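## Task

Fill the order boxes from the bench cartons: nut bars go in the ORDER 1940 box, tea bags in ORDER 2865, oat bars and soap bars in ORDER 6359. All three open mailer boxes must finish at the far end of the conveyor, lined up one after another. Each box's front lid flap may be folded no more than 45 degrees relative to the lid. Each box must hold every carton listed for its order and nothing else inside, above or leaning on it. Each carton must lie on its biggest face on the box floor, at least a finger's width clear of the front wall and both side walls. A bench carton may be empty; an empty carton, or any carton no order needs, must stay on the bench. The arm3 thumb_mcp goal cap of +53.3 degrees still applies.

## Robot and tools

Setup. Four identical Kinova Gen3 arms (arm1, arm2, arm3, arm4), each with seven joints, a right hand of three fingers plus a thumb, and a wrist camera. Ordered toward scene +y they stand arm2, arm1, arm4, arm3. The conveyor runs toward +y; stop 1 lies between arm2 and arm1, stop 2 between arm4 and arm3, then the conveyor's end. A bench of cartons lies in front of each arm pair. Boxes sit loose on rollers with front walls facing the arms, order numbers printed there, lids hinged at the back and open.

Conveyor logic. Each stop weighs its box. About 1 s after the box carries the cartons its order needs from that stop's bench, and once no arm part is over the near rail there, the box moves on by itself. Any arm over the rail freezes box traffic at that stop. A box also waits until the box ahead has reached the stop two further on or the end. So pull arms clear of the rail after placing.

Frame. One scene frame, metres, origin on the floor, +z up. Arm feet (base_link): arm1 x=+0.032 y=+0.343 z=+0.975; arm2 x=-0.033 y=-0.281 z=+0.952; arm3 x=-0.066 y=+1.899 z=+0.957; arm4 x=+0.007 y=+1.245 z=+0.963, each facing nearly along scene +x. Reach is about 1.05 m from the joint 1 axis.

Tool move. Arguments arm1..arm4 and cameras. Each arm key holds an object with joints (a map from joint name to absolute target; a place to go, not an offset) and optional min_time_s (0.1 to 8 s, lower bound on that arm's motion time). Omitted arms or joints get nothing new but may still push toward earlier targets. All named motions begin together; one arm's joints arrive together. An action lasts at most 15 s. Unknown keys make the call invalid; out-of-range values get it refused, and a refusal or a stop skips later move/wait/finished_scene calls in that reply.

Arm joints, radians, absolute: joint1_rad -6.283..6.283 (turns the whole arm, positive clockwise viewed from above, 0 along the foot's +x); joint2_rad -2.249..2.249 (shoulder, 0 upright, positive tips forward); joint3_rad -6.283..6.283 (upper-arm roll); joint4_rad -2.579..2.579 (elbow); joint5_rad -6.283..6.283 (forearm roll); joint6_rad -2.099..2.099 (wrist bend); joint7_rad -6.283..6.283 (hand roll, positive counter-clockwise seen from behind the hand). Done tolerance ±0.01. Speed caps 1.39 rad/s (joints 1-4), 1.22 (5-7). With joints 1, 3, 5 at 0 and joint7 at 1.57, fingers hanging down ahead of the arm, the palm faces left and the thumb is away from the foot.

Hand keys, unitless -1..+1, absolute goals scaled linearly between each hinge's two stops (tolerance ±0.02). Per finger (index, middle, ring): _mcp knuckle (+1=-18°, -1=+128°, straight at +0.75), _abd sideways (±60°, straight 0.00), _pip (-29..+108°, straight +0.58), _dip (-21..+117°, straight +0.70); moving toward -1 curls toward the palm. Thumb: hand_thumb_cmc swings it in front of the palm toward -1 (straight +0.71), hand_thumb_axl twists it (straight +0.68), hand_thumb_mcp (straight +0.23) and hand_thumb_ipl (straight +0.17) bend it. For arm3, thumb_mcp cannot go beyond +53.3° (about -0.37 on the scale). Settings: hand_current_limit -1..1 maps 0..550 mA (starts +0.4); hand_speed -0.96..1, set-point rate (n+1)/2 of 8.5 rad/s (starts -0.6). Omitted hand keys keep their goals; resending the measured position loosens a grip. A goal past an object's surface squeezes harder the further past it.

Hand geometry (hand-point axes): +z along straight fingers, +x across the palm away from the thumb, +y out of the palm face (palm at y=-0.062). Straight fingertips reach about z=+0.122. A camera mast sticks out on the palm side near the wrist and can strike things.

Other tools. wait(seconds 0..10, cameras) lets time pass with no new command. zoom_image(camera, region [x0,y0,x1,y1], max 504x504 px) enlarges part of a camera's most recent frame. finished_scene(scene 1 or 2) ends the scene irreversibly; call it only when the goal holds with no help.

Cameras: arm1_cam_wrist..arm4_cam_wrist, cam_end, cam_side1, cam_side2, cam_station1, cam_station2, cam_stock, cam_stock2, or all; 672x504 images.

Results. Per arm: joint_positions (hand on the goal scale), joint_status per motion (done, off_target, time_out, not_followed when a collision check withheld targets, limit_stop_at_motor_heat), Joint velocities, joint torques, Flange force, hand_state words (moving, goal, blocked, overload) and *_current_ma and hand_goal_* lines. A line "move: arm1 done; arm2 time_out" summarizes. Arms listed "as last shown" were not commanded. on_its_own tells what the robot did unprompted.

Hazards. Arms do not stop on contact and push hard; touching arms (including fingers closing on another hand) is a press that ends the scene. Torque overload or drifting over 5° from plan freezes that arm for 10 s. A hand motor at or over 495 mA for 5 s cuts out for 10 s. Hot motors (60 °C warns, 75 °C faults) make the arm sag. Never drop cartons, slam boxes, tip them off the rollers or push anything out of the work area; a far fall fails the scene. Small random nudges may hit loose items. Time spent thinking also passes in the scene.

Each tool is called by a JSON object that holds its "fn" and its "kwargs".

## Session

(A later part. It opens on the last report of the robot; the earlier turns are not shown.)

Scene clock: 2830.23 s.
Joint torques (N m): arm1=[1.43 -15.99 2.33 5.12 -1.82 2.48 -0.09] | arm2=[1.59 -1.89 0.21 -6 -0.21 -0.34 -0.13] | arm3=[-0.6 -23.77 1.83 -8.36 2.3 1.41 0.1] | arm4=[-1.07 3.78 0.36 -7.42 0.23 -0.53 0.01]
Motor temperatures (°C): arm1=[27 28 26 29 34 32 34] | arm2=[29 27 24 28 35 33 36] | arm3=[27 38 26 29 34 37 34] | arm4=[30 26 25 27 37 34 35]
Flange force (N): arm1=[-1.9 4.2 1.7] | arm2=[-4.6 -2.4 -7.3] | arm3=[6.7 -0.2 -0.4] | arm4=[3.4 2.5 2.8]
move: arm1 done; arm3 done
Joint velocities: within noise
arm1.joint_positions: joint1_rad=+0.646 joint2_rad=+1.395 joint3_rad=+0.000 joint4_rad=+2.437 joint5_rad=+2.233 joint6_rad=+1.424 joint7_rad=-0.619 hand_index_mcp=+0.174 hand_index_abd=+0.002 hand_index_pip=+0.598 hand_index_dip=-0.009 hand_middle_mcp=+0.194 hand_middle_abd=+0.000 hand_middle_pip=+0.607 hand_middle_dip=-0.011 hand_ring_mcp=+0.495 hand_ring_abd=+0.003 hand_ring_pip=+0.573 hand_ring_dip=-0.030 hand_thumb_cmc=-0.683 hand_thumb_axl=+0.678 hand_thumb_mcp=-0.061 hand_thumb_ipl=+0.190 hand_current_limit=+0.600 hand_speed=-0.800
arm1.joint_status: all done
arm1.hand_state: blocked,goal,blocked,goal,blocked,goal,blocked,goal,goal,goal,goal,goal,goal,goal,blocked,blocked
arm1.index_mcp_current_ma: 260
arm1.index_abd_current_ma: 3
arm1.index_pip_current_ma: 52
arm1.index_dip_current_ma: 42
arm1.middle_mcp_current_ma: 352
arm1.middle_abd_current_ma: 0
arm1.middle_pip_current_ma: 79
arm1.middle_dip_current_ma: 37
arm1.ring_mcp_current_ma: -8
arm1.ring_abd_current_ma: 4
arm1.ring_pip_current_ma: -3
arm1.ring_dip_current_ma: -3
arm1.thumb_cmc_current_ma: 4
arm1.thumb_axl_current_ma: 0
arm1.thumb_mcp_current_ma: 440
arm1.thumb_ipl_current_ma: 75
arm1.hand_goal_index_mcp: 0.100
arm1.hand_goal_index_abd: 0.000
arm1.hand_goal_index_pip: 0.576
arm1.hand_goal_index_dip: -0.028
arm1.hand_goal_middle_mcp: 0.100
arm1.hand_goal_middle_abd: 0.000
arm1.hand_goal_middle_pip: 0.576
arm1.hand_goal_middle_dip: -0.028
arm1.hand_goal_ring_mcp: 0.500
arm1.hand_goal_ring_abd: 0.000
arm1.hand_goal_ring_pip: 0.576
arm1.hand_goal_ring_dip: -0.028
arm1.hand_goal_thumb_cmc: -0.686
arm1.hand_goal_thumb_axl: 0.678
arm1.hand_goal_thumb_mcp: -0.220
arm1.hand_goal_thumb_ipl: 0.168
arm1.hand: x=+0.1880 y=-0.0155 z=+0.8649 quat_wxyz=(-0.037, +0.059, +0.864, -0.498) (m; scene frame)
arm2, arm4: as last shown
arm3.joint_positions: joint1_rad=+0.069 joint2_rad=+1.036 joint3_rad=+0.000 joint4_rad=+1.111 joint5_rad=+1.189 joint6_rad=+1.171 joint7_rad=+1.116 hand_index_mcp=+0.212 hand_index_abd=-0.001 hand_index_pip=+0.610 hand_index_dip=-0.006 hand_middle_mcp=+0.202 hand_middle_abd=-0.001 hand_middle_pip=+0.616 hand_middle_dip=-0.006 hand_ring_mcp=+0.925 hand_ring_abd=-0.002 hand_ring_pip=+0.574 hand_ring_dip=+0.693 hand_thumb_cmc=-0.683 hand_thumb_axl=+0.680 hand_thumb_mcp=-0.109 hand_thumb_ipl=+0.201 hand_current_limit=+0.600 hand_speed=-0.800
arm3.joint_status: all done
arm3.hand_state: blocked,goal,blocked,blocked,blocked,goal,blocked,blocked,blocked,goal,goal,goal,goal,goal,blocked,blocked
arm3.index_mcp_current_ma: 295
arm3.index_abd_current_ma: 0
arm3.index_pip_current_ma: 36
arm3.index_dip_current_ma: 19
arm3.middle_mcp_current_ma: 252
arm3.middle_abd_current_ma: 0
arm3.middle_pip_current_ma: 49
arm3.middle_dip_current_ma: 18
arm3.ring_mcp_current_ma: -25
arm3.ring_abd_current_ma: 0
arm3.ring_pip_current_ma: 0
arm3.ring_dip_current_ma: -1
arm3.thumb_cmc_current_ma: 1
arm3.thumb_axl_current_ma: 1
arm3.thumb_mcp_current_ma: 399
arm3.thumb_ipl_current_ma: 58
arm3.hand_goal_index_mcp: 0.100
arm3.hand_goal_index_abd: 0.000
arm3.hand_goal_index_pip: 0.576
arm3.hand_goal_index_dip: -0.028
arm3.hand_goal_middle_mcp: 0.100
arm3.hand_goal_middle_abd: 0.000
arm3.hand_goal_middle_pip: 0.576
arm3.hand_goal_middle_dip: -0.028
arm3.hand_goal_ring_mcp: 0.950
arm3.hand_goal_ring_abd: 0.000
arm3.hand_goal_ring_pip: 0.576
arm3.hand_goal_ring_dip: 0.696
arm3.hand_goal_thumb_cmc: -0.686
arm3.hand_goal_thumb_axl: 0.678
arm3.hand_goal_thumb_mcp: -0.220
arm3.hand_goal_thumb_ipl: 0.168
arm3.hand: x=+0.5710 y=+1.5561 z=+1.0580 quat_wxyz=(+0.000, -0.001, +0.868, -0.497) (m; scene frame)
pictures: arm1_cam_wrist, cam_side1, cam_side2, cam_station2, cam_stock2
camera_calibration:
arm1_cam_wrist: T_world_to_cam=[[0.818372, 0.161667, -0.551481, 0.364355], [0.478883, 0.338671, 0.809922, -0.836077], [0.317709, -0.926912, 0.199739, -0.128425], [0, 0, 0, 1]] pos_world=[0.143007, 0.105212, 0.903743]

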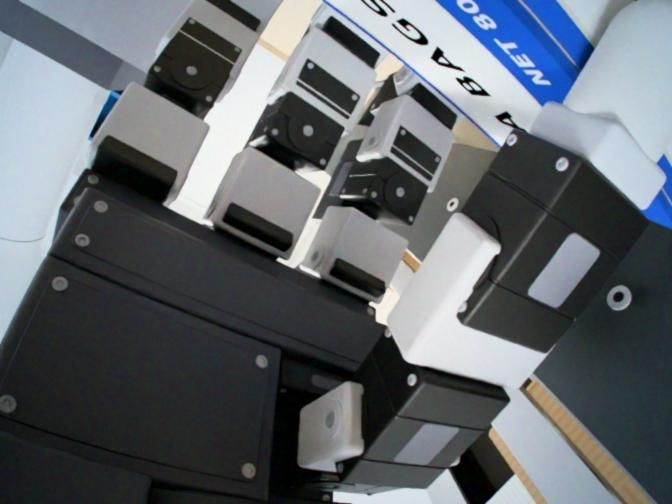

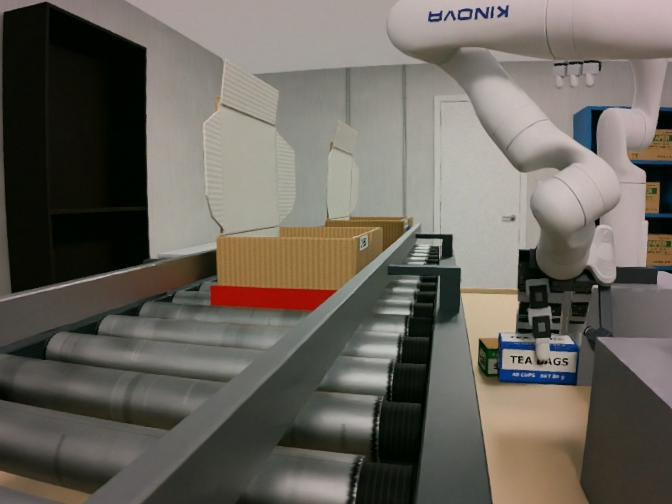

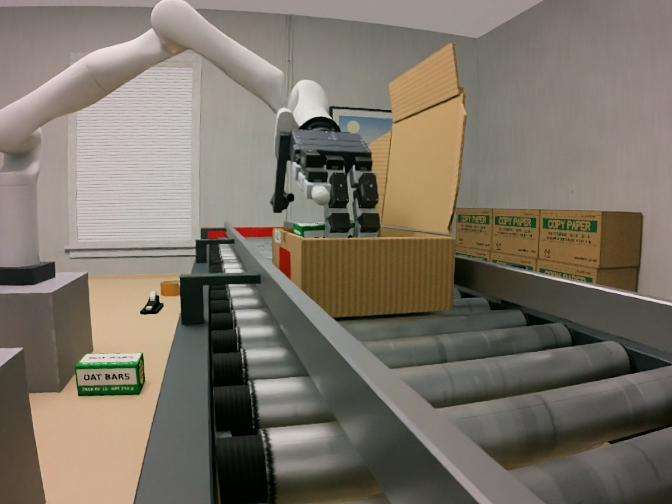

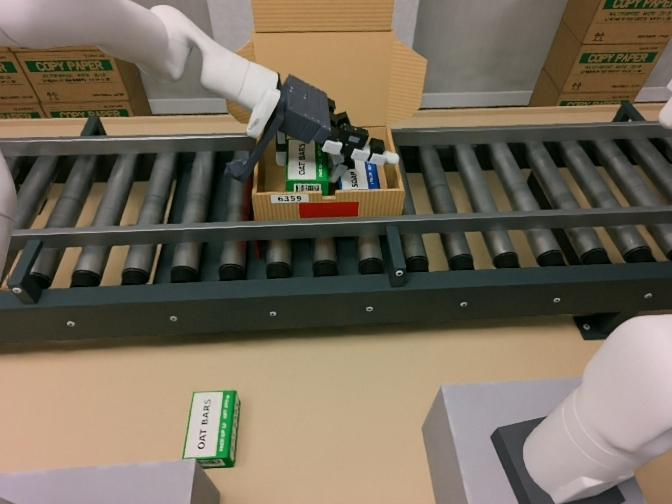

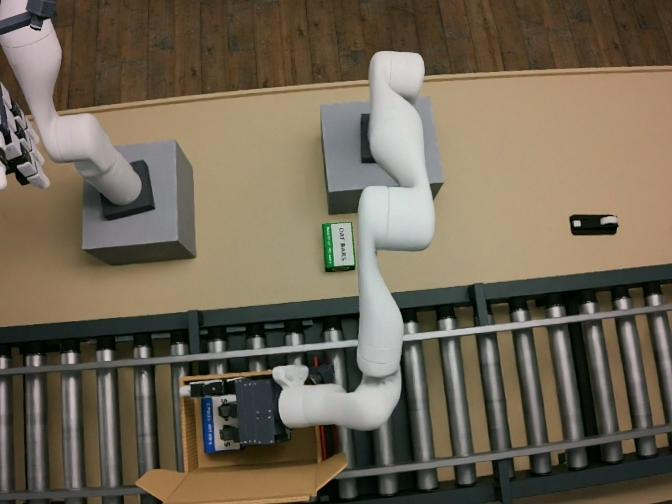

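{"fn": "move", "kwargs": {"arm3": {"joints":{"joint1_rad":0.03986,"joint2_rad":1.06797,"joint4_rad":1.03029,"joint5_rad":1.15921,"joint6_rad":1.21316,"joint7_rad":1.15413},"min_time_s":3}, "arm1": {"joints":{"joint1_rad":0.73896,"joint2_rad":0.34191,"joint4_rad":2.40777,"joint5_rad":2.05318,"joint6_rad":0.82118,"joint7_rad":0.40144},"min_time_s":4}, "cameras": ["cam_side2","cam_station2","cam_stock2","arm3_cam_wrist","cam_station1"]}}

{"fn": "zoom_image", "kwargs": {"camera": "cam_station2", "region": [220, 110, 440, 230]}}

{"fn": "zoom_image", "kwargs": {"camera": "cam_stock2", "region": [140, 300, 380, 504]}}

{"fn": "zoom_image", "kwargs": {"camera": "cam_side2", "region": [250, 130, 480, 330]}}

Scene clock: 2924.47 s.
Joint torques (N m): arm1=[1.46 -12.67 0.42 -4.38 0.52 2.79 -0.06] | arm2=[1.59 -1.92 0.26 -6.05 -0.24 -0.3 -0.16] | arm3=[-0.61 -24.18 2.01 -8.51 2.45 1.26 0.03] | arm4=[-1.04 3.8 0.39 -7.45 0.24 -0.51 -0.01]
Motor temperatures (°C): arm1=[27 29 26 29 34 32 34] | arm2=[29 27 24 28 35 33 36] | arm3=[27 39 27 29 34 37 34] | arm4=[30 26 25 27 37 34 35]
Flange force (N): arm1=[-4.3 0.9 1.5] | arm2=[-4.7 -2.3 -7.1] | arm3=[6.9 -0.5 -0.5] | arm4=[3.5 2.5 3.0]
move: arm1 done; arm3 done
Joint velocities: within noise
arm1.joint_positions: joint1_rad=+0.739 joint2_rad=+0.342 joint3_rad=+0.000 joint4_rad=+2.408 joint5_rad=+2.053 joint6_rad=+0.821 joint7_rad=+0.401 hand_index_mcp=+0.174 hand_index_abd=+0.002 hand_index_pip=+0.599 hand_index_dip=-0.009 hand_middle_mcp=+0.193 hand_middle_abd=+0.000 hand_middle_pip=+0.607 hand_middle_dip=-0.011 hand_ring_mcp=+0.495 hand_ring_abd=+0.003 hand_ring_pip=+0.573 hand_ring_dip=-0.030 hand_thumb_cmc=-0.683 hand_thumb_axl=+0.678 hand_thumb_mcp=-0.061 hand_thumb_ipl=+0.190 hand_current_limit=+0.600 hand_speed=-0.800
arm1.joint_status: all done
arm1.hand_state: blocked,goal,blocked,goal,blocked,goal,blocked,goal,goal,goal,goal,goal,goal,goal,blocked,blocked
arm1.index_mcp_current_ma: 259
arm1.index_abd_current_ma: 3
arm1.index_pip_current_ma: 53
arm1.index_dip_current_ma: 42
arm1.middle_mcp_current_ma: 351
arm1.middle_abd_current_ma: 0
arm1.middle_pip_current_ma: 79
arm1.middle_dip_current_ma: 37
arm1.ring_mcp_current_ma: -8
arm1.ring_abd_current_ma: 4
arm1.ring_pip_current_ma: -3
arm1.ring_dip_current_ma: -3
arm1.thumb_cmc_current_ma: 5
arm1.thumb_axl_current_ma: 0
arm1.thumb_mcp_current_ma: 440
arm1.thumb_ipl_current_ma: 75
arm1.hand_goal_index_mcp: 0.100
arm1.hand_goal_index_abd: 0.000
arm1.hand_goal_index_pip: 0.576
arm1.hand_goal_index_dip: -0.028
arm1.hand_goal_middle_mcp: 0.100
arm1.hand_goal_middle_abd: 0.000
arm1.hand_goal_middle_pip: 0.576
arm1.hand_goal_middle_dip: -0.028
arm1.hand_goal_ring_mcp: 0.500
arm1.hand_goal_ring_abd: 0.000
arm1.hand_goal_ring_pip: 0.576
arm1.hand_goal_ring_dip: -0.028
arm1.hand_goal_thumb_cmc: -0.686
arm1.hand_goal_thumb_axl: 0.678
arm1.hand_goal_thumb_mcp: -0.220
arm1.hand_goal_thumb_ipl: 0.168
arm1.hand: x=+0.2524 y=-0.0583 z=+1.1394 quat_wxyz=(+0.009, -0.020, +0.866, -0.499) (m; scene frame)
arm2.joint_positions: joint1_rad=+1.200 joint2_rad=-0.381 joint3_rad=-0.100 joint4_rad=+1.427 joint5_rad=-0.012 joint6_rad=+1.938 joint7_rad=+1.841 hand_index_mcp=+0.753 hand_index_abd=+0.000 hand_index_pip=+0.577 hand_index_dip=+0.696 hand_middle_mcp=+0.753 hand_middle_abd=+0.000 hand_middle_pip=+0.577 hand_middle_dip=+0.696 hand_ring_mcp=+0.753 hand_ring_abd=+0.000 hand_ring_pip=+0.577 hand_ring_dip=+0.696 hand_thumb_cmc=+0.714 hand_thumb_axl=+0.677 hand_thumb_mcp=+0.224 hand_thumb_ipl=+0.168 hand_current_limit=+0.400 hand_speed=-0.600
arm2.joint_status: not commanded
arm2.hand_state: goal,goal,goal,goal,goal,goal,goal,goal,goal,goal,goal,goal,goal,goal,goal,goal
arm2.index_mcp_current_ma: 0
arm2.index_abd_current_ma: 0
arm2.index_pip_current_ma: 0
arm2.index_dip_current_ma: 0
arm2.middle_mcp_current_ma: 0
arm2.middle_abd_current_ma: 0
arm2.middle_pip_current_ma: 0
arm2.middle_dip_current_ma: 0
arm2.ring_mcp_current_ma: 0
arm2.ring_abd_current_ma: 0
arm2.ring_pip_current_ma: 0
arm2.ring_dip_current_ma: 0
arm2.thumb_cmc_current_ma: 0
arm2.thumb_axl_current_ma: 0
arm2.thumb_mcp_current_ma: 0
arm2.thumb_ipl_current_ma: 0
arm2.hand_goal_index_mcp: 0.754
arm2.hand_goal_index_abd: 0.000
arm2.hand_goal_index_pip: 0.576
arm2.hand_goal_index_dip: 0.696
arm2.hand_goal_middle_mcp: 0.754
arm2.hand_goal_middle_abd: 0.000
arm2.hand_goal_middle_pip: 0.576
arm2.hand_goal_middle_dip: 0.696
arm2.hand_goal_ring_mcp: 0.754
arm2.hand_goal_ring_abd: 0.000
arm2.hand_goal_ring_pip: 0.576
arm2.hand_goal_ring_dip: 0.696
arm2.hand_goal_thumb_cmc: 0.714
arm2.hand_goal_thumb_axl: 0.678
arm2.hand_goal_thumb_mcp: 0.226
arm2.hand_goal_thumb_ipl: 0.168
arm2.hand: x=+0.1015 y=-0.4070 z=+1.4821 quat_wxyz=(+0.045, +0.433, +0.899, -0.056) (m; scene frame)
arm3.joint_positions: joint1_rad=+0.040 joint2_rad=+1.068 joint3_rad=+0.000 joint4_rad=+1.030 joint5_rad=+1.159 joint6_rad=+1.213 joint7_rad=+1.154 hand_index_mcp=+0.212 hand_index_abd=-0.001 hand_index_pip=+0.610 hand_index_dip=-0.006 hand_middle_mcp=+0.202 hand_middle_abd=-0.001 hand_middle_pip=+0.616 hand_middle_dip=-0.006 hand_ring_mcp=+0.925 hand_ring_abd=-0.002 hand_ring_pip=+0.574 hand_ring_dip=+0.693 hand_thumb_cmc=-0.683 hand_thumb_axl=+0.680 hand_thumb_mcp=-0.109 hand_thumb_ipl=+0.201 hand_current_limit=+0.600 hand_speed=-0.800
arm3.joint_status: all done
arm3.hand_state: blocked,goal,blocked,blocked,blocked,goal,blocked,blocked,blocked,goal,goal,goal,goal,goal,blocked,blocked
arm3.index_mcp_current_ma: 295
arm3.index_abd_current_ma: 0
arm3.index_pip_current_ma: 36
arm3.index_dip_current_ma: 19
arm3.middle_mcp_current_ma: 252
arm3.middle_abd_current_ma: 0
arm3.middle_pip_current_ma: 49
arm3.middle_dip_current_ma: 19
arm3.ring_mcp_current_ma: -25
arm3.ring_abd_current_ma: 0
arm3.ring_pip_current_ma: 0
arm3.ring_dip_current_ma: -1
arm3.thumb_cmc_current_ma: 1
arm3.thumb_axl_current_ma: 1
arm3.thumb_mcp_current_ma: 399
arm3.thumb_ipl_current_ma: 58
arm3.hand_goal_index_mcp: 0.100
arm3.hand_goal_index_abd: 0.000
arm3.hand_goal_index_pip: 0.576
arm3.hand_goal_index_dip: -0.028
arm3.hand_goal_middle_mcp: 0.100
arm3.hand_goal_middle_abd: 0.000
arm3.hand_goal_middle_pip: 0.576
arm3.hand_goal_middle_dip: -0.028
arm3.hand_goal_ring_mcp: 0.950
arm3.hand_goal_ring_abd: 0.000
arm3.hand_goal_ring_pip: 0.576
arm3.hand_goal_ring_dip: 0.696
arm3.hand_goal_thumb_cmc: -0.686
arm3.hand_goal_thumb_axl: 0.678
arm3.hand_goal_thumb_mcp: -0.220
arm3.hand_goal_thumb_ipl: 0.168
arm3.hand: x=+0.5890 y=+1.5721 z=+1.0595 quat_wxyz=(+0.000, -0.001, +0.868, -0.497) (m; scene frame)
arm4.joint_positions: joint1_rad=+0.148 joint2_rad=-0.496 joint3_rad=-0.122 joint4_rad=+1.434 joint5_rad=+0.010 joint6_rad=+2.067 joint7_rad=+1.781 hand_index_mcp=+0.753 hand_index_abd=+0.000 hand_index_pip=+0.577 hand_index_dip=+0.696 hand_middle_mcp=+0.753 hand_middle_abd=+0.000 hand_middle_pip=+0.577 hand_middle_dip=+0.696 hand_ring_mcp=+0.753 hand_ring_abd=+0.000 hand_ring_pip=+0.577 hand_ring_dip=+0.696 hand_thumb_cmc=+0.714 hand_thumb_axl=+0.677 hand_thumb_mcp=+0.224 hand_thumb_ipl=+0.168 hand_current_limit=+0.400 hand_speed=-0.600
arm4.joint_status: not commanded
arm4.hand_state: goal,goal,goal,goal,goal,goal,goal,goal,goal,goal,goal,goal,goal,goal,goal,goal
arm4.index_mcp_current_ma: -3
arm4.index_abd_current_ma: 0
arm4.index_pip_current_ma: 2
arm4.index_dip_current_ma: 0
arm4.middle_mcp_current_ma: -3
arm4.middle_abd_current_ma: 0
arm4.middle_pip_current_ma: 2
arm4.middle_dip_current_ma: 0
arm4.ring_mcp_current_ma: -3
arm4.ring_abd_current_ma: 0
arm4.ring_pip_current_ma: 2
arm4.ring_dip_current_ma: 0
arm4.thumb_cmc_current_ma: 1
arm4.thumb_axl_current_ma: -3
arm4.thumb_mcp_current_ma: -10
arm4.thumb_ipl_current_ma: -1
arm4.hand_goal_index_mcp: 0.754
arm4.hand_goal_index_abd: 0.000
arm4.hand_goal_index_pip: 0.576
arm4.hand_goal_index_dip: 0.696
arm4.hand_goal_middle_mcp: 0.754
arm4.hand_goal_middle_abd: 0.000
arm4.hand_goal_middle_pip: 0.576
arm4.hand_goal_middle_dip: 0.696
arm4.hand_goal_ring_mcp: 0.754
arm4.hand_goal_ring_abd: 0.000
arm4.hand_goal_ring_pip: 0.576
arm4.hand_goal_ring_dip: 0.696
arm4.hand_goal_thumb_cmc: 0.714
arm4.hand_goal_thumb_axl: 0.678
arm4.hand_goal_thumb_mcp: 0.226
arm4.hand_goal_thumb_ipl: 0.168
arm4.hand: x=+0.0959 y=+1.3365 z=+1.4992 quat_wxyz=(+0.066, -0.158, +0.984, -0.042) (m; scene frame)
pictures: arm3_cam_wrist, cam_side2, cam_station1, cam_station2, cam_stock2
camera_calibration:
arm3_cam_wrist: T_world_to_cam=[[0.768303, 0.302084, -0.564319, -0.289885], [0.42806, 0.412991, 0.803867, -1.80364], [0.475894, -0.859176, 0.187992, 0.987625], [0, 0, 0, 1]] pos_world=[0.52478, 1.681, 1.10063]

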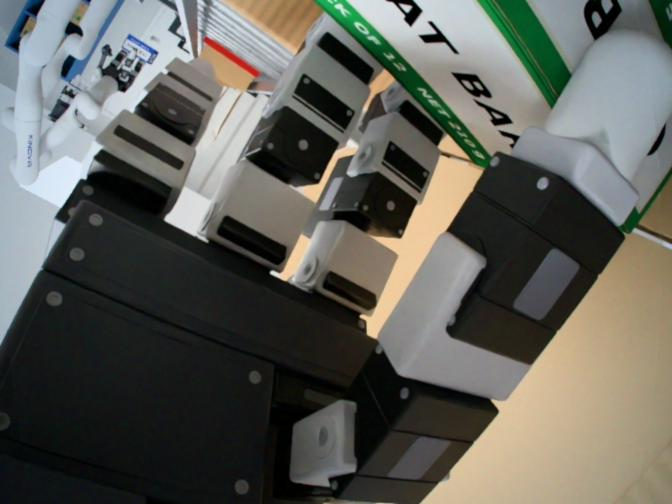

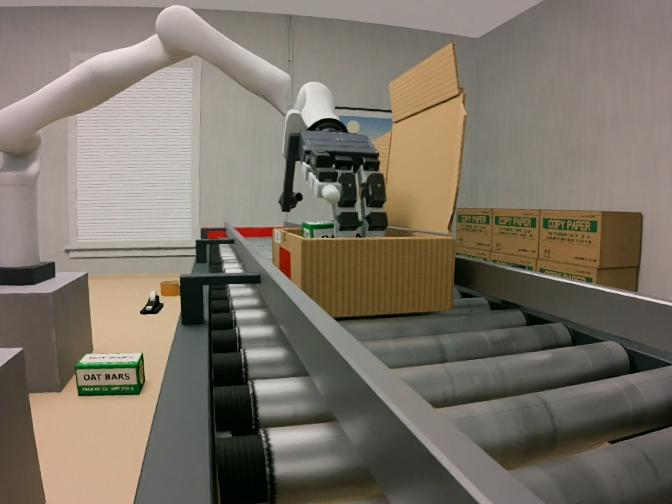

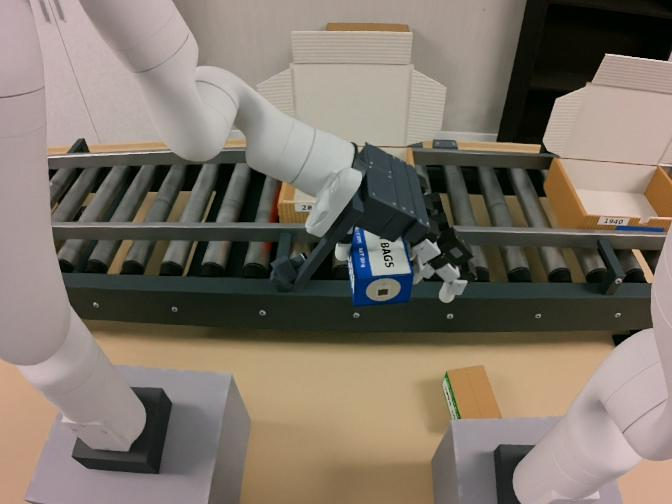

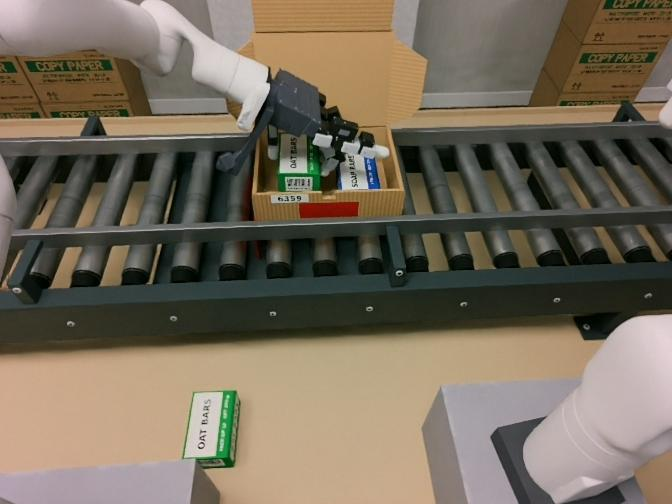

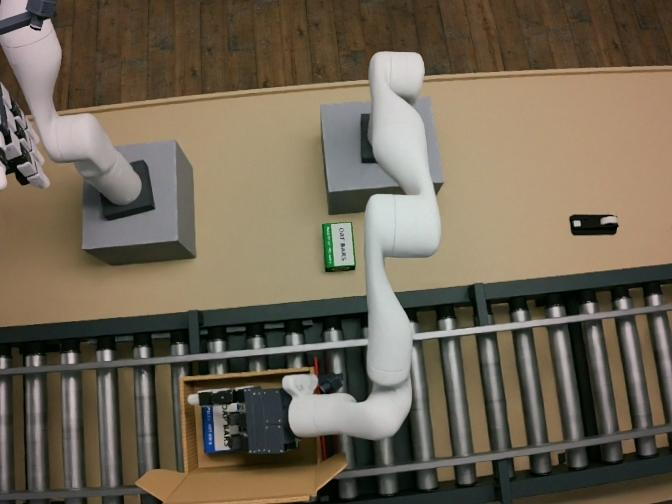

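Scaled by 2.291.

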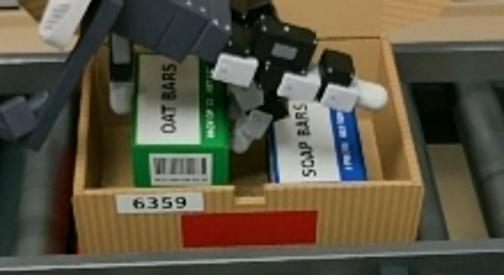

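Scaled by 2.100.

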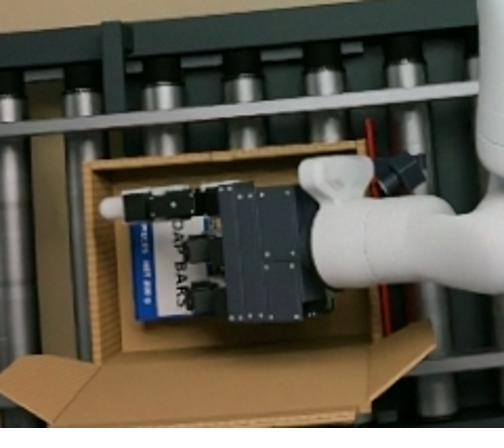

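Scaled by 2.191.

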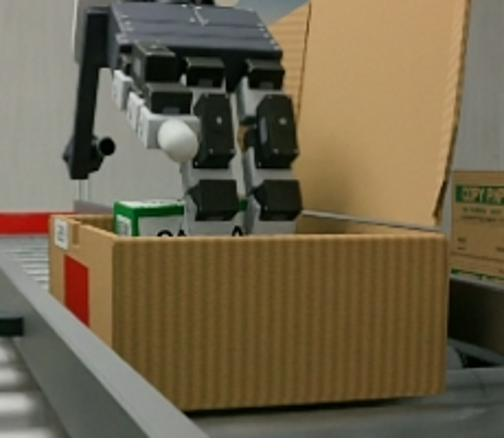

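{"fn": "move", "kwargs": {"arm3": {"joints":{"joint1_rad":0.03986,"joint2_rad":1.10404,"joint4_rad":1.03737,"joint5_rad":1.17443,"joint6_rad":1.1962,"joint7_rad":1.1116},"min_time_s":2}}}

{"fn": "move", "kwargs": {"arm3": {"joints":{"joint1_rad":0.03986,"joint2_rad":1.12371,"joint4_rad":1.03887,"joint5_rad":1.18225,"joint6_rad":1.1881,"joint7_rad":1.0906},"min_time_s":2}, "cameras": ["cam_side2","cam_station2"]}}

{"fn": "zoom_image", "kwargs": {"camera": "cam_station2", "region": [220, 110, 440, 230]}}

Scene clock: 2960.40 s.
Joint torques (N m): arm1=[1.48 -12.64 0.47 -4.4 0.54 2.8 -0.08] | arm2=[1.51 -1.84 0.31 -6.04 -0.2 -0.36 -0.19] | arm3=[-0.68 -24.35 1.97 -8.42 2.34 1.37 0.04] | arm4=[-1.07 3.78 0.4 -7.39 0.23 -0.53 -0.01]
Motor temperatures (°C): arm1=[27 29 26 30 34 32 34] | arm2=[29 27 24 28 35 33 36] | arm3=[27 39 27 29 34 37 34] | arm4=[30 26 25 27 37 34 35]
Flange force (N): arm1=[-4.4 0.8 1.2] | arm2=[-4.5 -2.1 -7.2] | arm3=[7.5 -0.6 -0.5] | arm4=[3.4 2.6 2.7]
move: arm3 done
Joint velocities: within noise
arm1, arm2, arm4: as last shown
arm3.joint_positions: joint1_rad=+0.040 joint2_rad=+1.104 joint3_rad=+0.000 joint4_rad=+1.037 joint5_rad=+1.174 joint6_rad=+1.196 joint7_rad=+1.112 hand_index_mcp=+0.212 hand_index_abd=-0.001 hand_index_pip=+0.610 hand_index_dip=-0.006 hand_middle_mcp=+0.202 hand_middle_abd=-0.001 hand_middle_pip=+0.616 hand_middle_dip=-0.006 hand_ring_mcp=+0.925 hand_ring_abd=-0.002 hand_ring_pip=+0.574 hand_ring_dip=+0.693 hand_thumb_cmc=-0.683 hand_thumb_axl=+0.680 hand_thumb_mcp=-0.109 hand_thumb_ipl=+0.201 hand_current_limit=+0.600 hand_speed=-0.800
arm3.joint_status: all done
arm3.hand_state: blocked,goal,blocked,blocked,blocked,goal,blocked,blocked,blocked,goal,goal,goal,goal,goal,blocked,blocked
arm3.index_mcp_current_ma: 295
arm3.index_abd_current_ma: 0
arm3.index_pip_current_ma: 36
arm3.index_dip_current_ma: 19
arm3.middle_mcp_current_ma: 252
arm3.middle_abd_current_ma: 0
arm3.middle_pip_current_ma: 49
arm3.middle_dip_current_ma: 19
arm3.ring_mcp_current_ma: -25
arm3.ring_abd_current_ma: 0
arm3.ring_pip_current_ma: 0
arm3.ring_dip_current_ma: -1
arm3.thumb_cmc_current_ma: 1
arm3.thumb_axl_current_ma: 1
arm3.thumb_mcp_current_ma: 399
arm3.thumb_ipl_current_ma: 58
arm3.hand_goal_index_mcp: 0.100
arm3.hand_goal_index_abd: 0.000
arm3.hand_goal_index_pip: 0.576
arm3.hand_goal_index_dip: -0.028
arm3.hand_goal_middle_mcp: 0.100
arm3.hand_goal_middle_abd: 0.000
arm3.hand_goal_middle_pip: 0.576
arm3.hand_goal_middle_dip: -0.028
arm3.hand_goal_ring_mcp: 0.950
arm3.hand_goal_ring_abd: 0.000
arm3.hand_goal_ring_pip: 0.576
arm3.hand_goal_ring_dip: 0.696
arm3.hand_goal_thumb_cmc: -0.686
arm3.hand_goal_thumb_axl: 0.678
arm3.hand_goal_thumb_mcp: -0.220
arm3.hand_goal_thumb_ipl: 0.168
arm3.hand: x=+0.5889 y=+1.5723 z=+1.0346 quat_wxyz=(+0.000, -0.001, +0.868, -0.497) (m; scene frame)
pictures: none

Scene clock: 2962.70 s.
Joint torques (N m): arm1=[1.44 -12.74 0.48 -4.41 0.55 2.8 -0.09] | arm2=[1.47 -1.86 0.35 -5.97 -0.22 -0.32 -0.07] | arm3=[-0.55 -24.5 2.05 -8.29 2.23 1.41 0.03] | arm4=[-1.05 3.82 0.38 -7.41 0.24 -0.54 0.03]
Motor temperatures (°C): arm1=[27 29 26 30 34 32 34] | arm2=[29 27 24 28 35 33 36] | arm3=[27 39 27 29 34 37 34] | arm4=[30 26 25 27 37 34 35]
Flange force (N): arm1=[-4.5 1.0 1.5] | arm2=[-4.9 -1.7 -7.4] | arm3=[7.2 -0.6 -0.6] | arm4=[3.5 2.6 2.7]
move: arm3 done
Joint velocities: within noise
arm1, arm2, arm4: as last shown
arm3.joint_positions: joint1_rad=+0.040 joint2_rad=+1.124 joint3_rad=+0.000 joint4_rad=+1.039 joint5_rad=+1.182 joint6_rad=+1.188 joint7_rad=+1.091 hand_index_mcp=+0.212 hand_index_abd=-0.001 hand_index_pip=+0.610 hand_index_dip=-0.006 hand_middle_mcp=+0.202 hand_middle_abd=-0.001 hand_middle_pip=+0.616 hand_middle_dip=-0.006 hand_ring_mcp=+0.925 hand_ring_abd=-0.002 hand_ring_pip=+0.574 hand_ring_dip=+0.693 hand_thumb_cmc=-0.683 hand_thumb_axl=+0.680 hand_thumb_mcp=-0.109 hand_thumb_ipl=+0.201 hand_current_limit=+0.600 hand_speed=-0.800
arm3.joint_status: all done
arm3.hand_state: blocked,goal,blocked,blocked,blocked,goal,blocked,blocked,blocked,goal,goal,goal,goal,goal,blocked,blocked
arm3.index_mcp_current_ma: 295
arm3.index_abd_current_ma: 0
arm3.index_pip_current_ma: 36
arm3.index_dip_current_ma: 19
arm3.middle_mcp_current_ma: 252
arm3.middle_abd_current_ma: 0
arm3.middle_pip_current_ma: 49
arm3.middle_dip_current_ma: 19
arm3.ring_mcp_current_ma: -25
arm3.ring_abd_current_ma: 0
arm3.ring_pip_current_ma: 0
arm3.ring_dip_current_ma: -1
arm3.thumb_cmc_current_ma: 1
arm3.thumb_axl_current_ma: 1
arm3.thumb_mcp_current_ma: 399
arm3.thumb_ipl_current_ma: 58
arm3.hand_goal_index_mcp: 0.100
arm3.hand_goal_index_abd: 0.000
arm3.hand_goal_index_pip: 0.576
arm3.hand_goal_index_dip: -0.028
arm3.hand_goal_middle_mcp: 0.100
arm3.hand_goal_middle_abd: 0.000
arm3.hand_goal_middle_pip: 0.576
arm3.hand_goal_middle_dip: -0.028
arm3.hand_goal_ring_mcp: 0.950
arm3.hand_goal_ring_abd: 0.000
arm3.hand_goal_ring_pip: 0.576
arm3.hand_goal_ring_dip: 0.696
arm3.hand_goal_thumb_cmc: -0.686
arm3.hand_goal_thumb_axl: 0.678
arm3.hand_goal_thumb_mcp: -0.220
arm3.hand_goal_thumb_ipl: 0.168
arm3.hand: x=+0.5889 y=+1.5723 z=+1.0216 quat_wxyz=(+0.000, -0.001, +0.868, -0.497) (m; scene frame)
pictures: cam_side2, cam_station2

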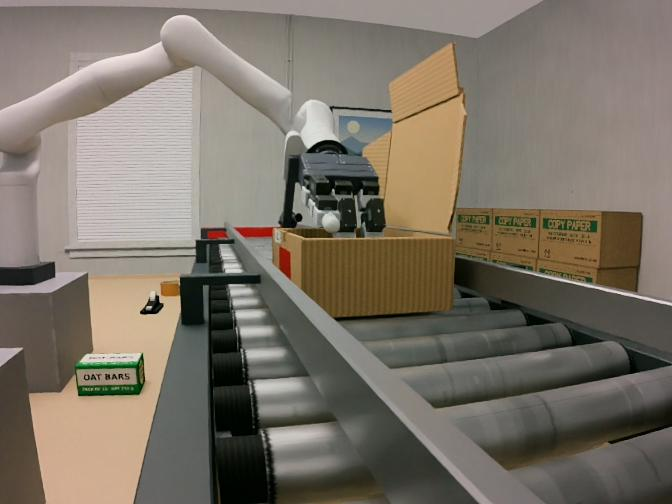

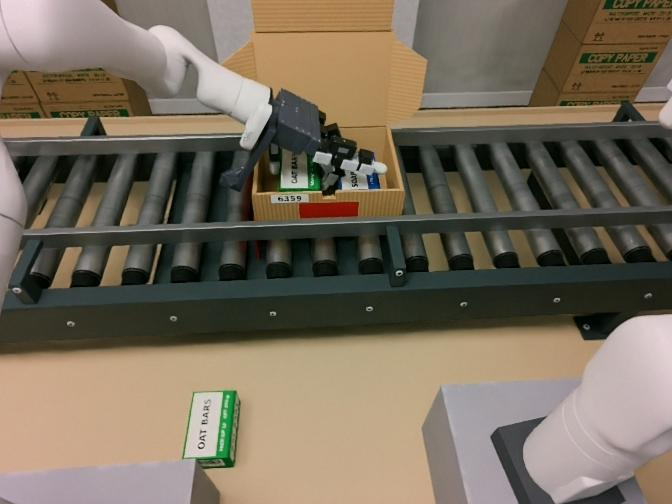

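Scaled by 2.291.

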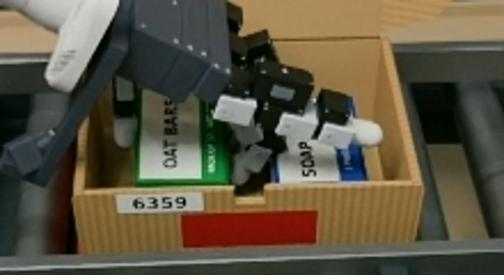

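{"fn": "move", "kwargs": {"arm3": {"joints":{"joint1_rad":0.03986,"joint2_rad":1.12989,"joint3_rad":0,"joint4_rad":1.03905,"joint5_rad":1.18461,"joint6_rad":1.18569,"joint7_rad":1.0842},"min_time_s":1}, "cameras": ["cam_station2","cam_stock2","cam_station1"]}}

Scene clock: 3030.13 s.
Joint torques (N m): arm1=[1.43 -12.68 0.48 -4.4 0.52 2.78 -0.12] | arm2=[1.62 -1.97 0.28 -5.96 -0.23 -0.32 -0.12] | arm3=[1.46 -17.51 0.74 -5.73 0.69 0.03 0] | arm4=[-1.12 3.86 0.48 -7.42 0.22 -0.52 0.03]
Motor temperatures (°C): arm1=[27 29 26 30 34 32 34] | arm2=[29 27 24 28 35 33 36] | arm3=[27 40 27 29 34 37 34] | arm4=[30 26 25 27 37 34 35]
Flange force (N): arm1=[-4.4 0.8 1.4] | arm2=[-5.0 -2.2 -7.5] | arm3=[8.5 -8.1 -9.5] | arm4=[3.4 3.0 2.8]
move: arm3 done
Joint velocities: within noise
arm1, arm2, arm4: as last shown
arm3.joint_positions: joint1_rad=+0.040 joint2_rad=+1.130 joint3_rad=+0.000 joint4_rad=+1.039 joint5_rad=+1.185 joint6_rad=+1.186 joint7_rad=+1.084 hand_index_mcp=+0.212 hand_index_abd=-0.005 hand_index_pip=+0.615 hand_index_dip=-0.006 hand_middle_mcp=+0.202 hand_middle_abd=-0.005 hand_middle_pip=+0.621 hand_middle_dip=-0.006 hand_ring_mcp=+0.925 hand_ring_abd=-0.002 hand_ring_pip=+0.574 hand_ring_dip=+0.693 hand_thumb_cmc=-0.683 hand_thumb_axl=+0.680 hand_thumb_mcp=-0.109 hand_thumb_ipl=+0.201 hand_current_limit=+0.600 hand_speed=-0.800
arm3.joint_status: all done
arm3.hand_state: blocked,goal,blocked,blocked,blocked,goal,blocked,blocked,blocked,goal,goal,goal,goal,goal,blocked,blocked
arm3.index_mcp_current_ma: 295
arm3.index_abd_current_ma: -1
arm3.index_pip_current_ma: 46
arm3.index_dip_current_ma: 19
arm3.middle_mcp_current_ma: 252
arm3.middle_abd_current_ma: -1
arm3.middle_pip_current_ma: 59
arm3.middle_dip_current_ma: 19
arm3.ring_mcp_current_ma: -25
arm3.ring_abd_current_ma: 0
arm3.ring_pip_current_ma: 0
arm3.ring_dip_current_ma: -1
arm3.thumb_cmc_current_ma: 1
arm3.thumb_axl_current_ma: 0
arm3.thumb_mcp_current_ma: 399
arm3.thumb_ipl_current_ma: 58
arm3.hand_goal_index_mcp: 0.100
arm3.hand_goal_index_abd: 0.000
arm3.hand_goal_index_pip: 0.576
arm3.hand_goal_index_dip: -0.028
arm3.hand_goal_middle_mcp: 0.100
arm3.hand_goal_middle_abd: 0.000
arm3.hand_goal_middle_pip: 0.576
arm3.hand_goal_middle_dip: -0.028
arm3.hand_goal_ring_mcp: 0.950
arm3.hand_goal_ring_abd: 0.000
arm3.hand_goal_ring_pip: 0.576
arm3.hand_goal_ring_dip: 0.696
arm3.hand_goal_thumb_cmc: -0.686
arm3.hand_goal_thumb_axl: 0.678
arm3.hand_goal_thumb_mcp: -0.220
arm3.hand_goal_thumb_ipl: 0.168
arm3.hand: x=+0.5889 y=+1.5723 z=+1.0176 quat_wxyz=(+0.000, -0.001, +0.868, -0.497) (m; scene frame)
pictures: cam_station1, cam_station2, cam_stock2

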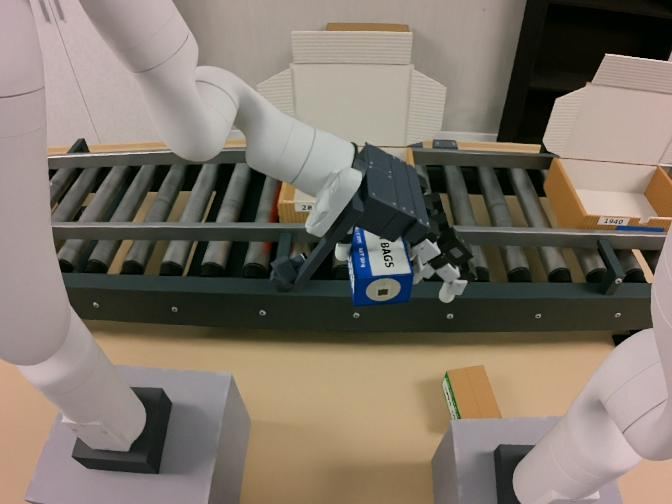

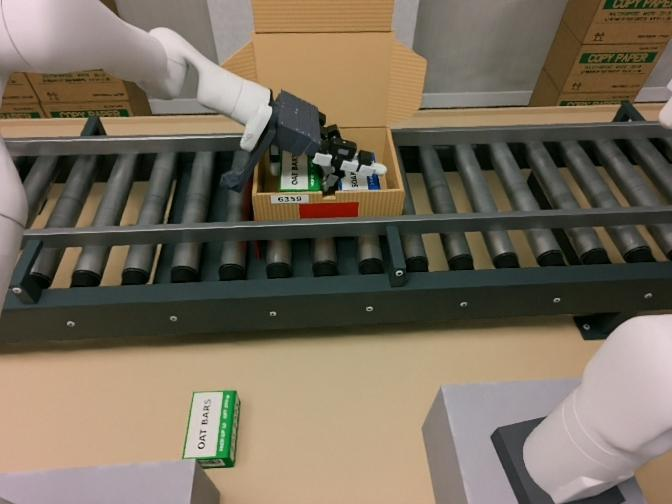

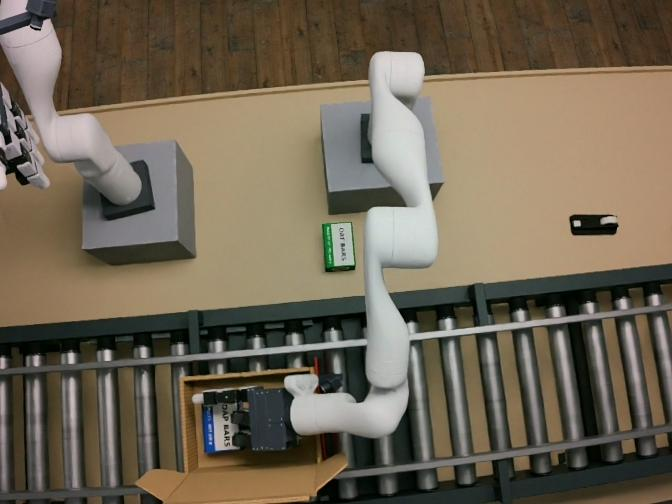

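{"fn": "move", "kwargs": {"arm3": {"joints":{"hand_index_mcp":0.28,"hand_middle_mcp":0.28,"hand_thumb_mcp":-0.04}}, "cameras": ["cam_station2"]}}

{"fn": "move", "kwargs": {"arm3": {"joints":{"hand_thumb_mcp":0.0,"hand_speed":-0.7,"joint1_rad":0.03986,"joint2_rad":1.10404,"joint3_rad":0,"joint4_rad":1.03737,"joint5_rad":1.17443,"joint6_rad":1.1962,"joint7_rad":1.1116},"min_time_s":1.5}, "cameras": ["cam_station2","cam_stock2"]}}

Scene clock: 3037.93 s.
Joint torques (N m): arm1=[1.44 -12.66 0.51 -4.38 0.56 2.8 -0.1] | arm2=[1.59 -1.79 0.33 -6 -0.24 -0.32 -0.19] | arm3=[0.46 -20.98 1.75 -7 1.69 0.96 0.07] | arm4=[-1.07 3.82 0.35 -7.47 0.23 -0.52 -0.01]
Motor temperatures (°C): arm1=[27 29 26 30 34 32 34] | arm2=[29 27 24 28 35 33 36] | arm3=[27 40 27 29 34 37 34] | arm4=[30 26 25 27 37 34 35]
Flange force (N): arm1=[-4.5 0.8 1.3] | arm2=[-4.5 -2.1 -7.2] | arm3=[8.1 -4.3 -5.1] | arm4=[3.6 2.5 3.1]
move: arm3 off_target
Joint velocities: within noise
arm1, arm2, arm4: as last shown
arm3.joint_positions: joint1_rad=+0.040 joint2_rad=+1.130 joint3_rad=+0.000 joint4_rad=+1.039 joint5_rad=+1.185 joint6_rad=+1.186 joint7_rad=+1.084 hand_index_mcp=+0.265 hand_index_abd=-0.003 hand_index_pip=+0.578 hand_index_dip=-0.025 hand_middle_mcp=+0.257 hand_middle_abd=-0.003 hand_middle_pip=+0.578 hand_middle_dip=-0.025 hand_ring_mcp=+0.925 hand_ring_abd=-0.002 hand_ring_pip=+0.574 hand_ring_dip=+0.693 hand_thumb_cmc=-0.683 hand_thumb_axl=+0.679 hand_thumb_mcp=-0.043 hand_thumb_ipl=+0.170 hand_current_limit=+0.600 hand_speed=-0.800
arm3.joint_status: hand_middle_mcp off_target (ended at +0.257, target +0.280); the others done
arm3.hand_state: goal,goal,goal,goal,blocked,goal,goal,goal,blocked,goal,goal,goal,goal,goal,goal,goal
arm3.index_mcp_current_ma: -11
arm3.index_abd_current_ma: 0
arm3.index_pip_current_ma: 0
arm3.index_dip_current_ma: 1
arm3.middle_mcp_current_ma: -21
arm3.middle_abd_current_ma: -1
arm3.middle_pip_current_ma: 1
arm3.middle_dip_current_ma: 1
arm3.ring_mcp_current_ma: -25
arm3.ring_abd_current_ma: 0
arm3.ring_pip_current_ma: 0
arm3.ring_dip_current_ma: -1
arm3.thumb_cmc_current_ma: 1
arm3.thumb_axl_current_ma: 0
arm3.thumb_mcp_current_ma: -1
arm3.thumb_ipl_current_ma: 1
arm3.hand_goal_index_mcp: 0.280
arm3.hand_goal_index_abd: 0.000
arm3.hand_goal_index_pip: 0.576
arm3.hand_goal_index_dip: -0.028
arm3.hand_goal_middle_mcp: 0.280
arm3.hand_goal_middle_abd: 0.000
arm3.hand_goal_middle_pip: 0.576
arm3.hand_goal_middle_dip: -0.028
arm3.hand_goal_ring_mcp: 0.950
arm3.hand_goal_ring_abd: 0.000
arm3.hand_goal_ring_pip: 0.576
arm3.hand_goal_ring_dip: 0.696
arm3.hand_goal_thumb_cmc: -0.686
arm3.hand_goal_thumb_axl: 0.678
arm3.hand_goal_thumb_mcp: -0.040
arm3.hand_goal_thumb_ipl: 0.168
arm3.hand: x=+0.5889 y=+1.5724 z=+1.0175 quat_wxyz=(+0.000, -0.001, +0.868, -0.497) (m; scene frame)
pictures: cam_station2

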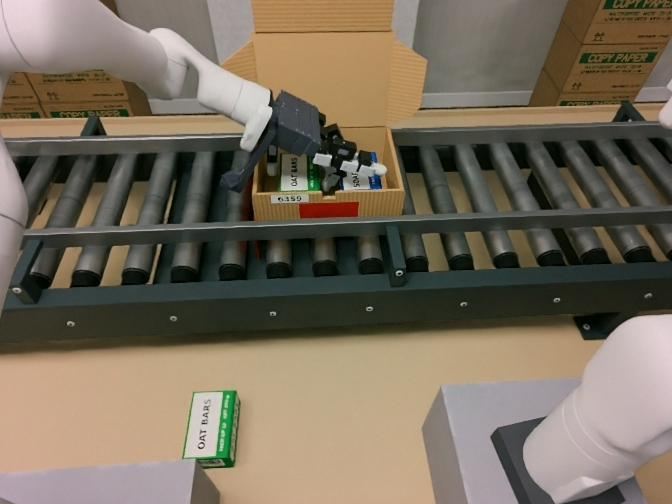

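Scene clock: 3039.73 s.
Joint torques (N m): arm1=[1.4 -12.7 0.47 -4.41 0.52 2.83 -0.08] | arm2=[1.63 -1.91 0.32 -6.01 -0.17 -0.34 -0.16] | arm3=[-0.57 -23.02 1.59 -7.72 1.97 1.15 0.11] | arm4=[-1.09 3.81 0.38 -7.38 0.23 -0.52 0.01]
Motor temperatures (°C): arm1=[27 29 26 30 34 32 34] | arm2=[29 27 24 28 35 33 36] | arm3=[27 40 27 29 34 37 34] | arm4=[30 26 25 27 37 34 35]
Flange force (N): arm1=[-4.2 0.9 1.7] | arm2=[-4.8 -2.1 -7.3] | arm3=[7.0 -2.2 -1.6] | arm4=[3.4 2.6 2.7]
move: arm3 done
Joint velocities: within noise
arm1, arm2, arm4: as last shown
arm3.joint_positions: joint1_rad=+0.040 joint2_rad=+1.104 joint3_rad=+0.000 joint4_rad=+1.037 joint5_rad=+1.174 joint6_rad=+1.196 joint7_rad=+1.112 hand_index_mcp=+0.266 hand_index_abd=-0.003 hand_index_pip=+0.578 hand_index_dip=-0.025 hand_middle_mcp=+0.268 hand_middle_abd=-0.003 hand_middle_pip=+0.577 hand_middle_dip=-0.025 hand_ring_mcp=+0.925 hand_ring_abd=-0.002 hand_ring_pip=+0.574 hand_ring_dip=+0.693 hand_thumb_cmc=-0.683 hand_thumb_axl=+0.679 hand_thumb_mcp=-0.004 hand_thumb_ipl=+0.170 hand_current_limit=+0.600 hand_speed=-0.700
arm3.joint_status: all done
arm3.hand_state: goal,goal,goal,goal,goal,goal,goal,goal,blocked,goal,goal,goal,goal,goal,goal,goal
arm3.index_mcp_current_ma: -9
arm3.index_abd_current_ma: 0
arm3.index_pip_current_ma: 0
arm3.index_dip_current_ma: 1
arm3.middle_mcp_current_ma: -8
arm3.middle_abd_current_ma: 0
arm3.middle_pip_current_ma: 0
arm3.middle_dip_current_ma: 1
arm3.ring_mcp_current_ma: -25
arm3.ring_abd_current_ma: 0
arm3.ring_pip_current_ma: 0
arm3.ring_dip_current_ma: -1
arm3.thumb_cmc_current_ma: 1
arm3.thumb_axl_current_ma: 0
arm3.thumb_mcp_current_ma: -2
arm3.thumb_ipl_current_ma: 1
arm3.hand_goal_index_mcp: 0.280
arm3.hand_goal_index_abd: 0.000
arm3.hand_goal_index_pip: 0.576
arm3.hand_goal_index_dip: -0.028
arm3.hand_goal_middle_mcp: 0.280
arm3.hand_goal_middle_abd: 0.000
arm3.hand_goal_middle_pip: 0.576
arm3.hand_goal_middle_dip: -0.028
arm3.hand_goal_ring_mcp: 0.950
arm3.hand_goal_ring_abd: 0.000
arm3.hand_goal_ring_pip: 0.576
arm3.hand_goal_ring_dip: 0.696
arm3.hand_goal_thumb_cmc: -0.686
arm3.hand_goal_thumb_axl: 0.678
arm3.hand_goal_thumb_mcp: 0.000
arm3.hand_goal_thumb_ipl: 0.168
arm3.hand: x=+0.5889 y=+1.5723 z=+1.0345 quat_wxyz=(+0.000, -0.001, +0.868, -0.497) (m; scene frame)
pictures: cam_station2, cam_stock2

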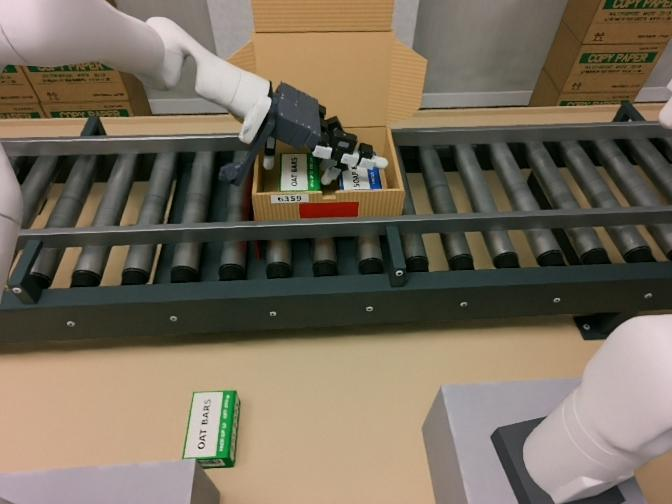

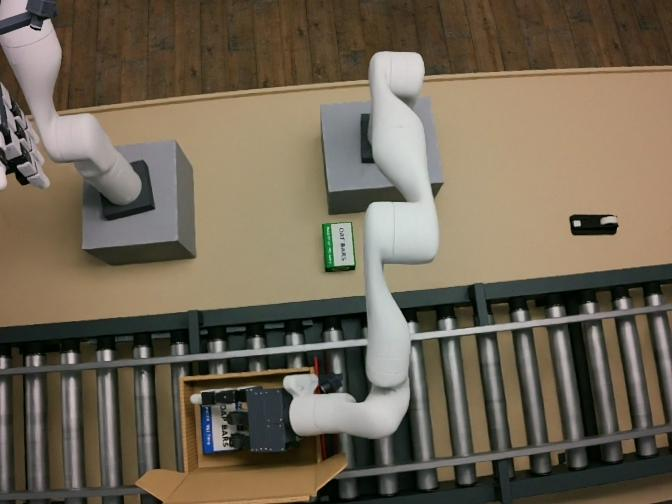

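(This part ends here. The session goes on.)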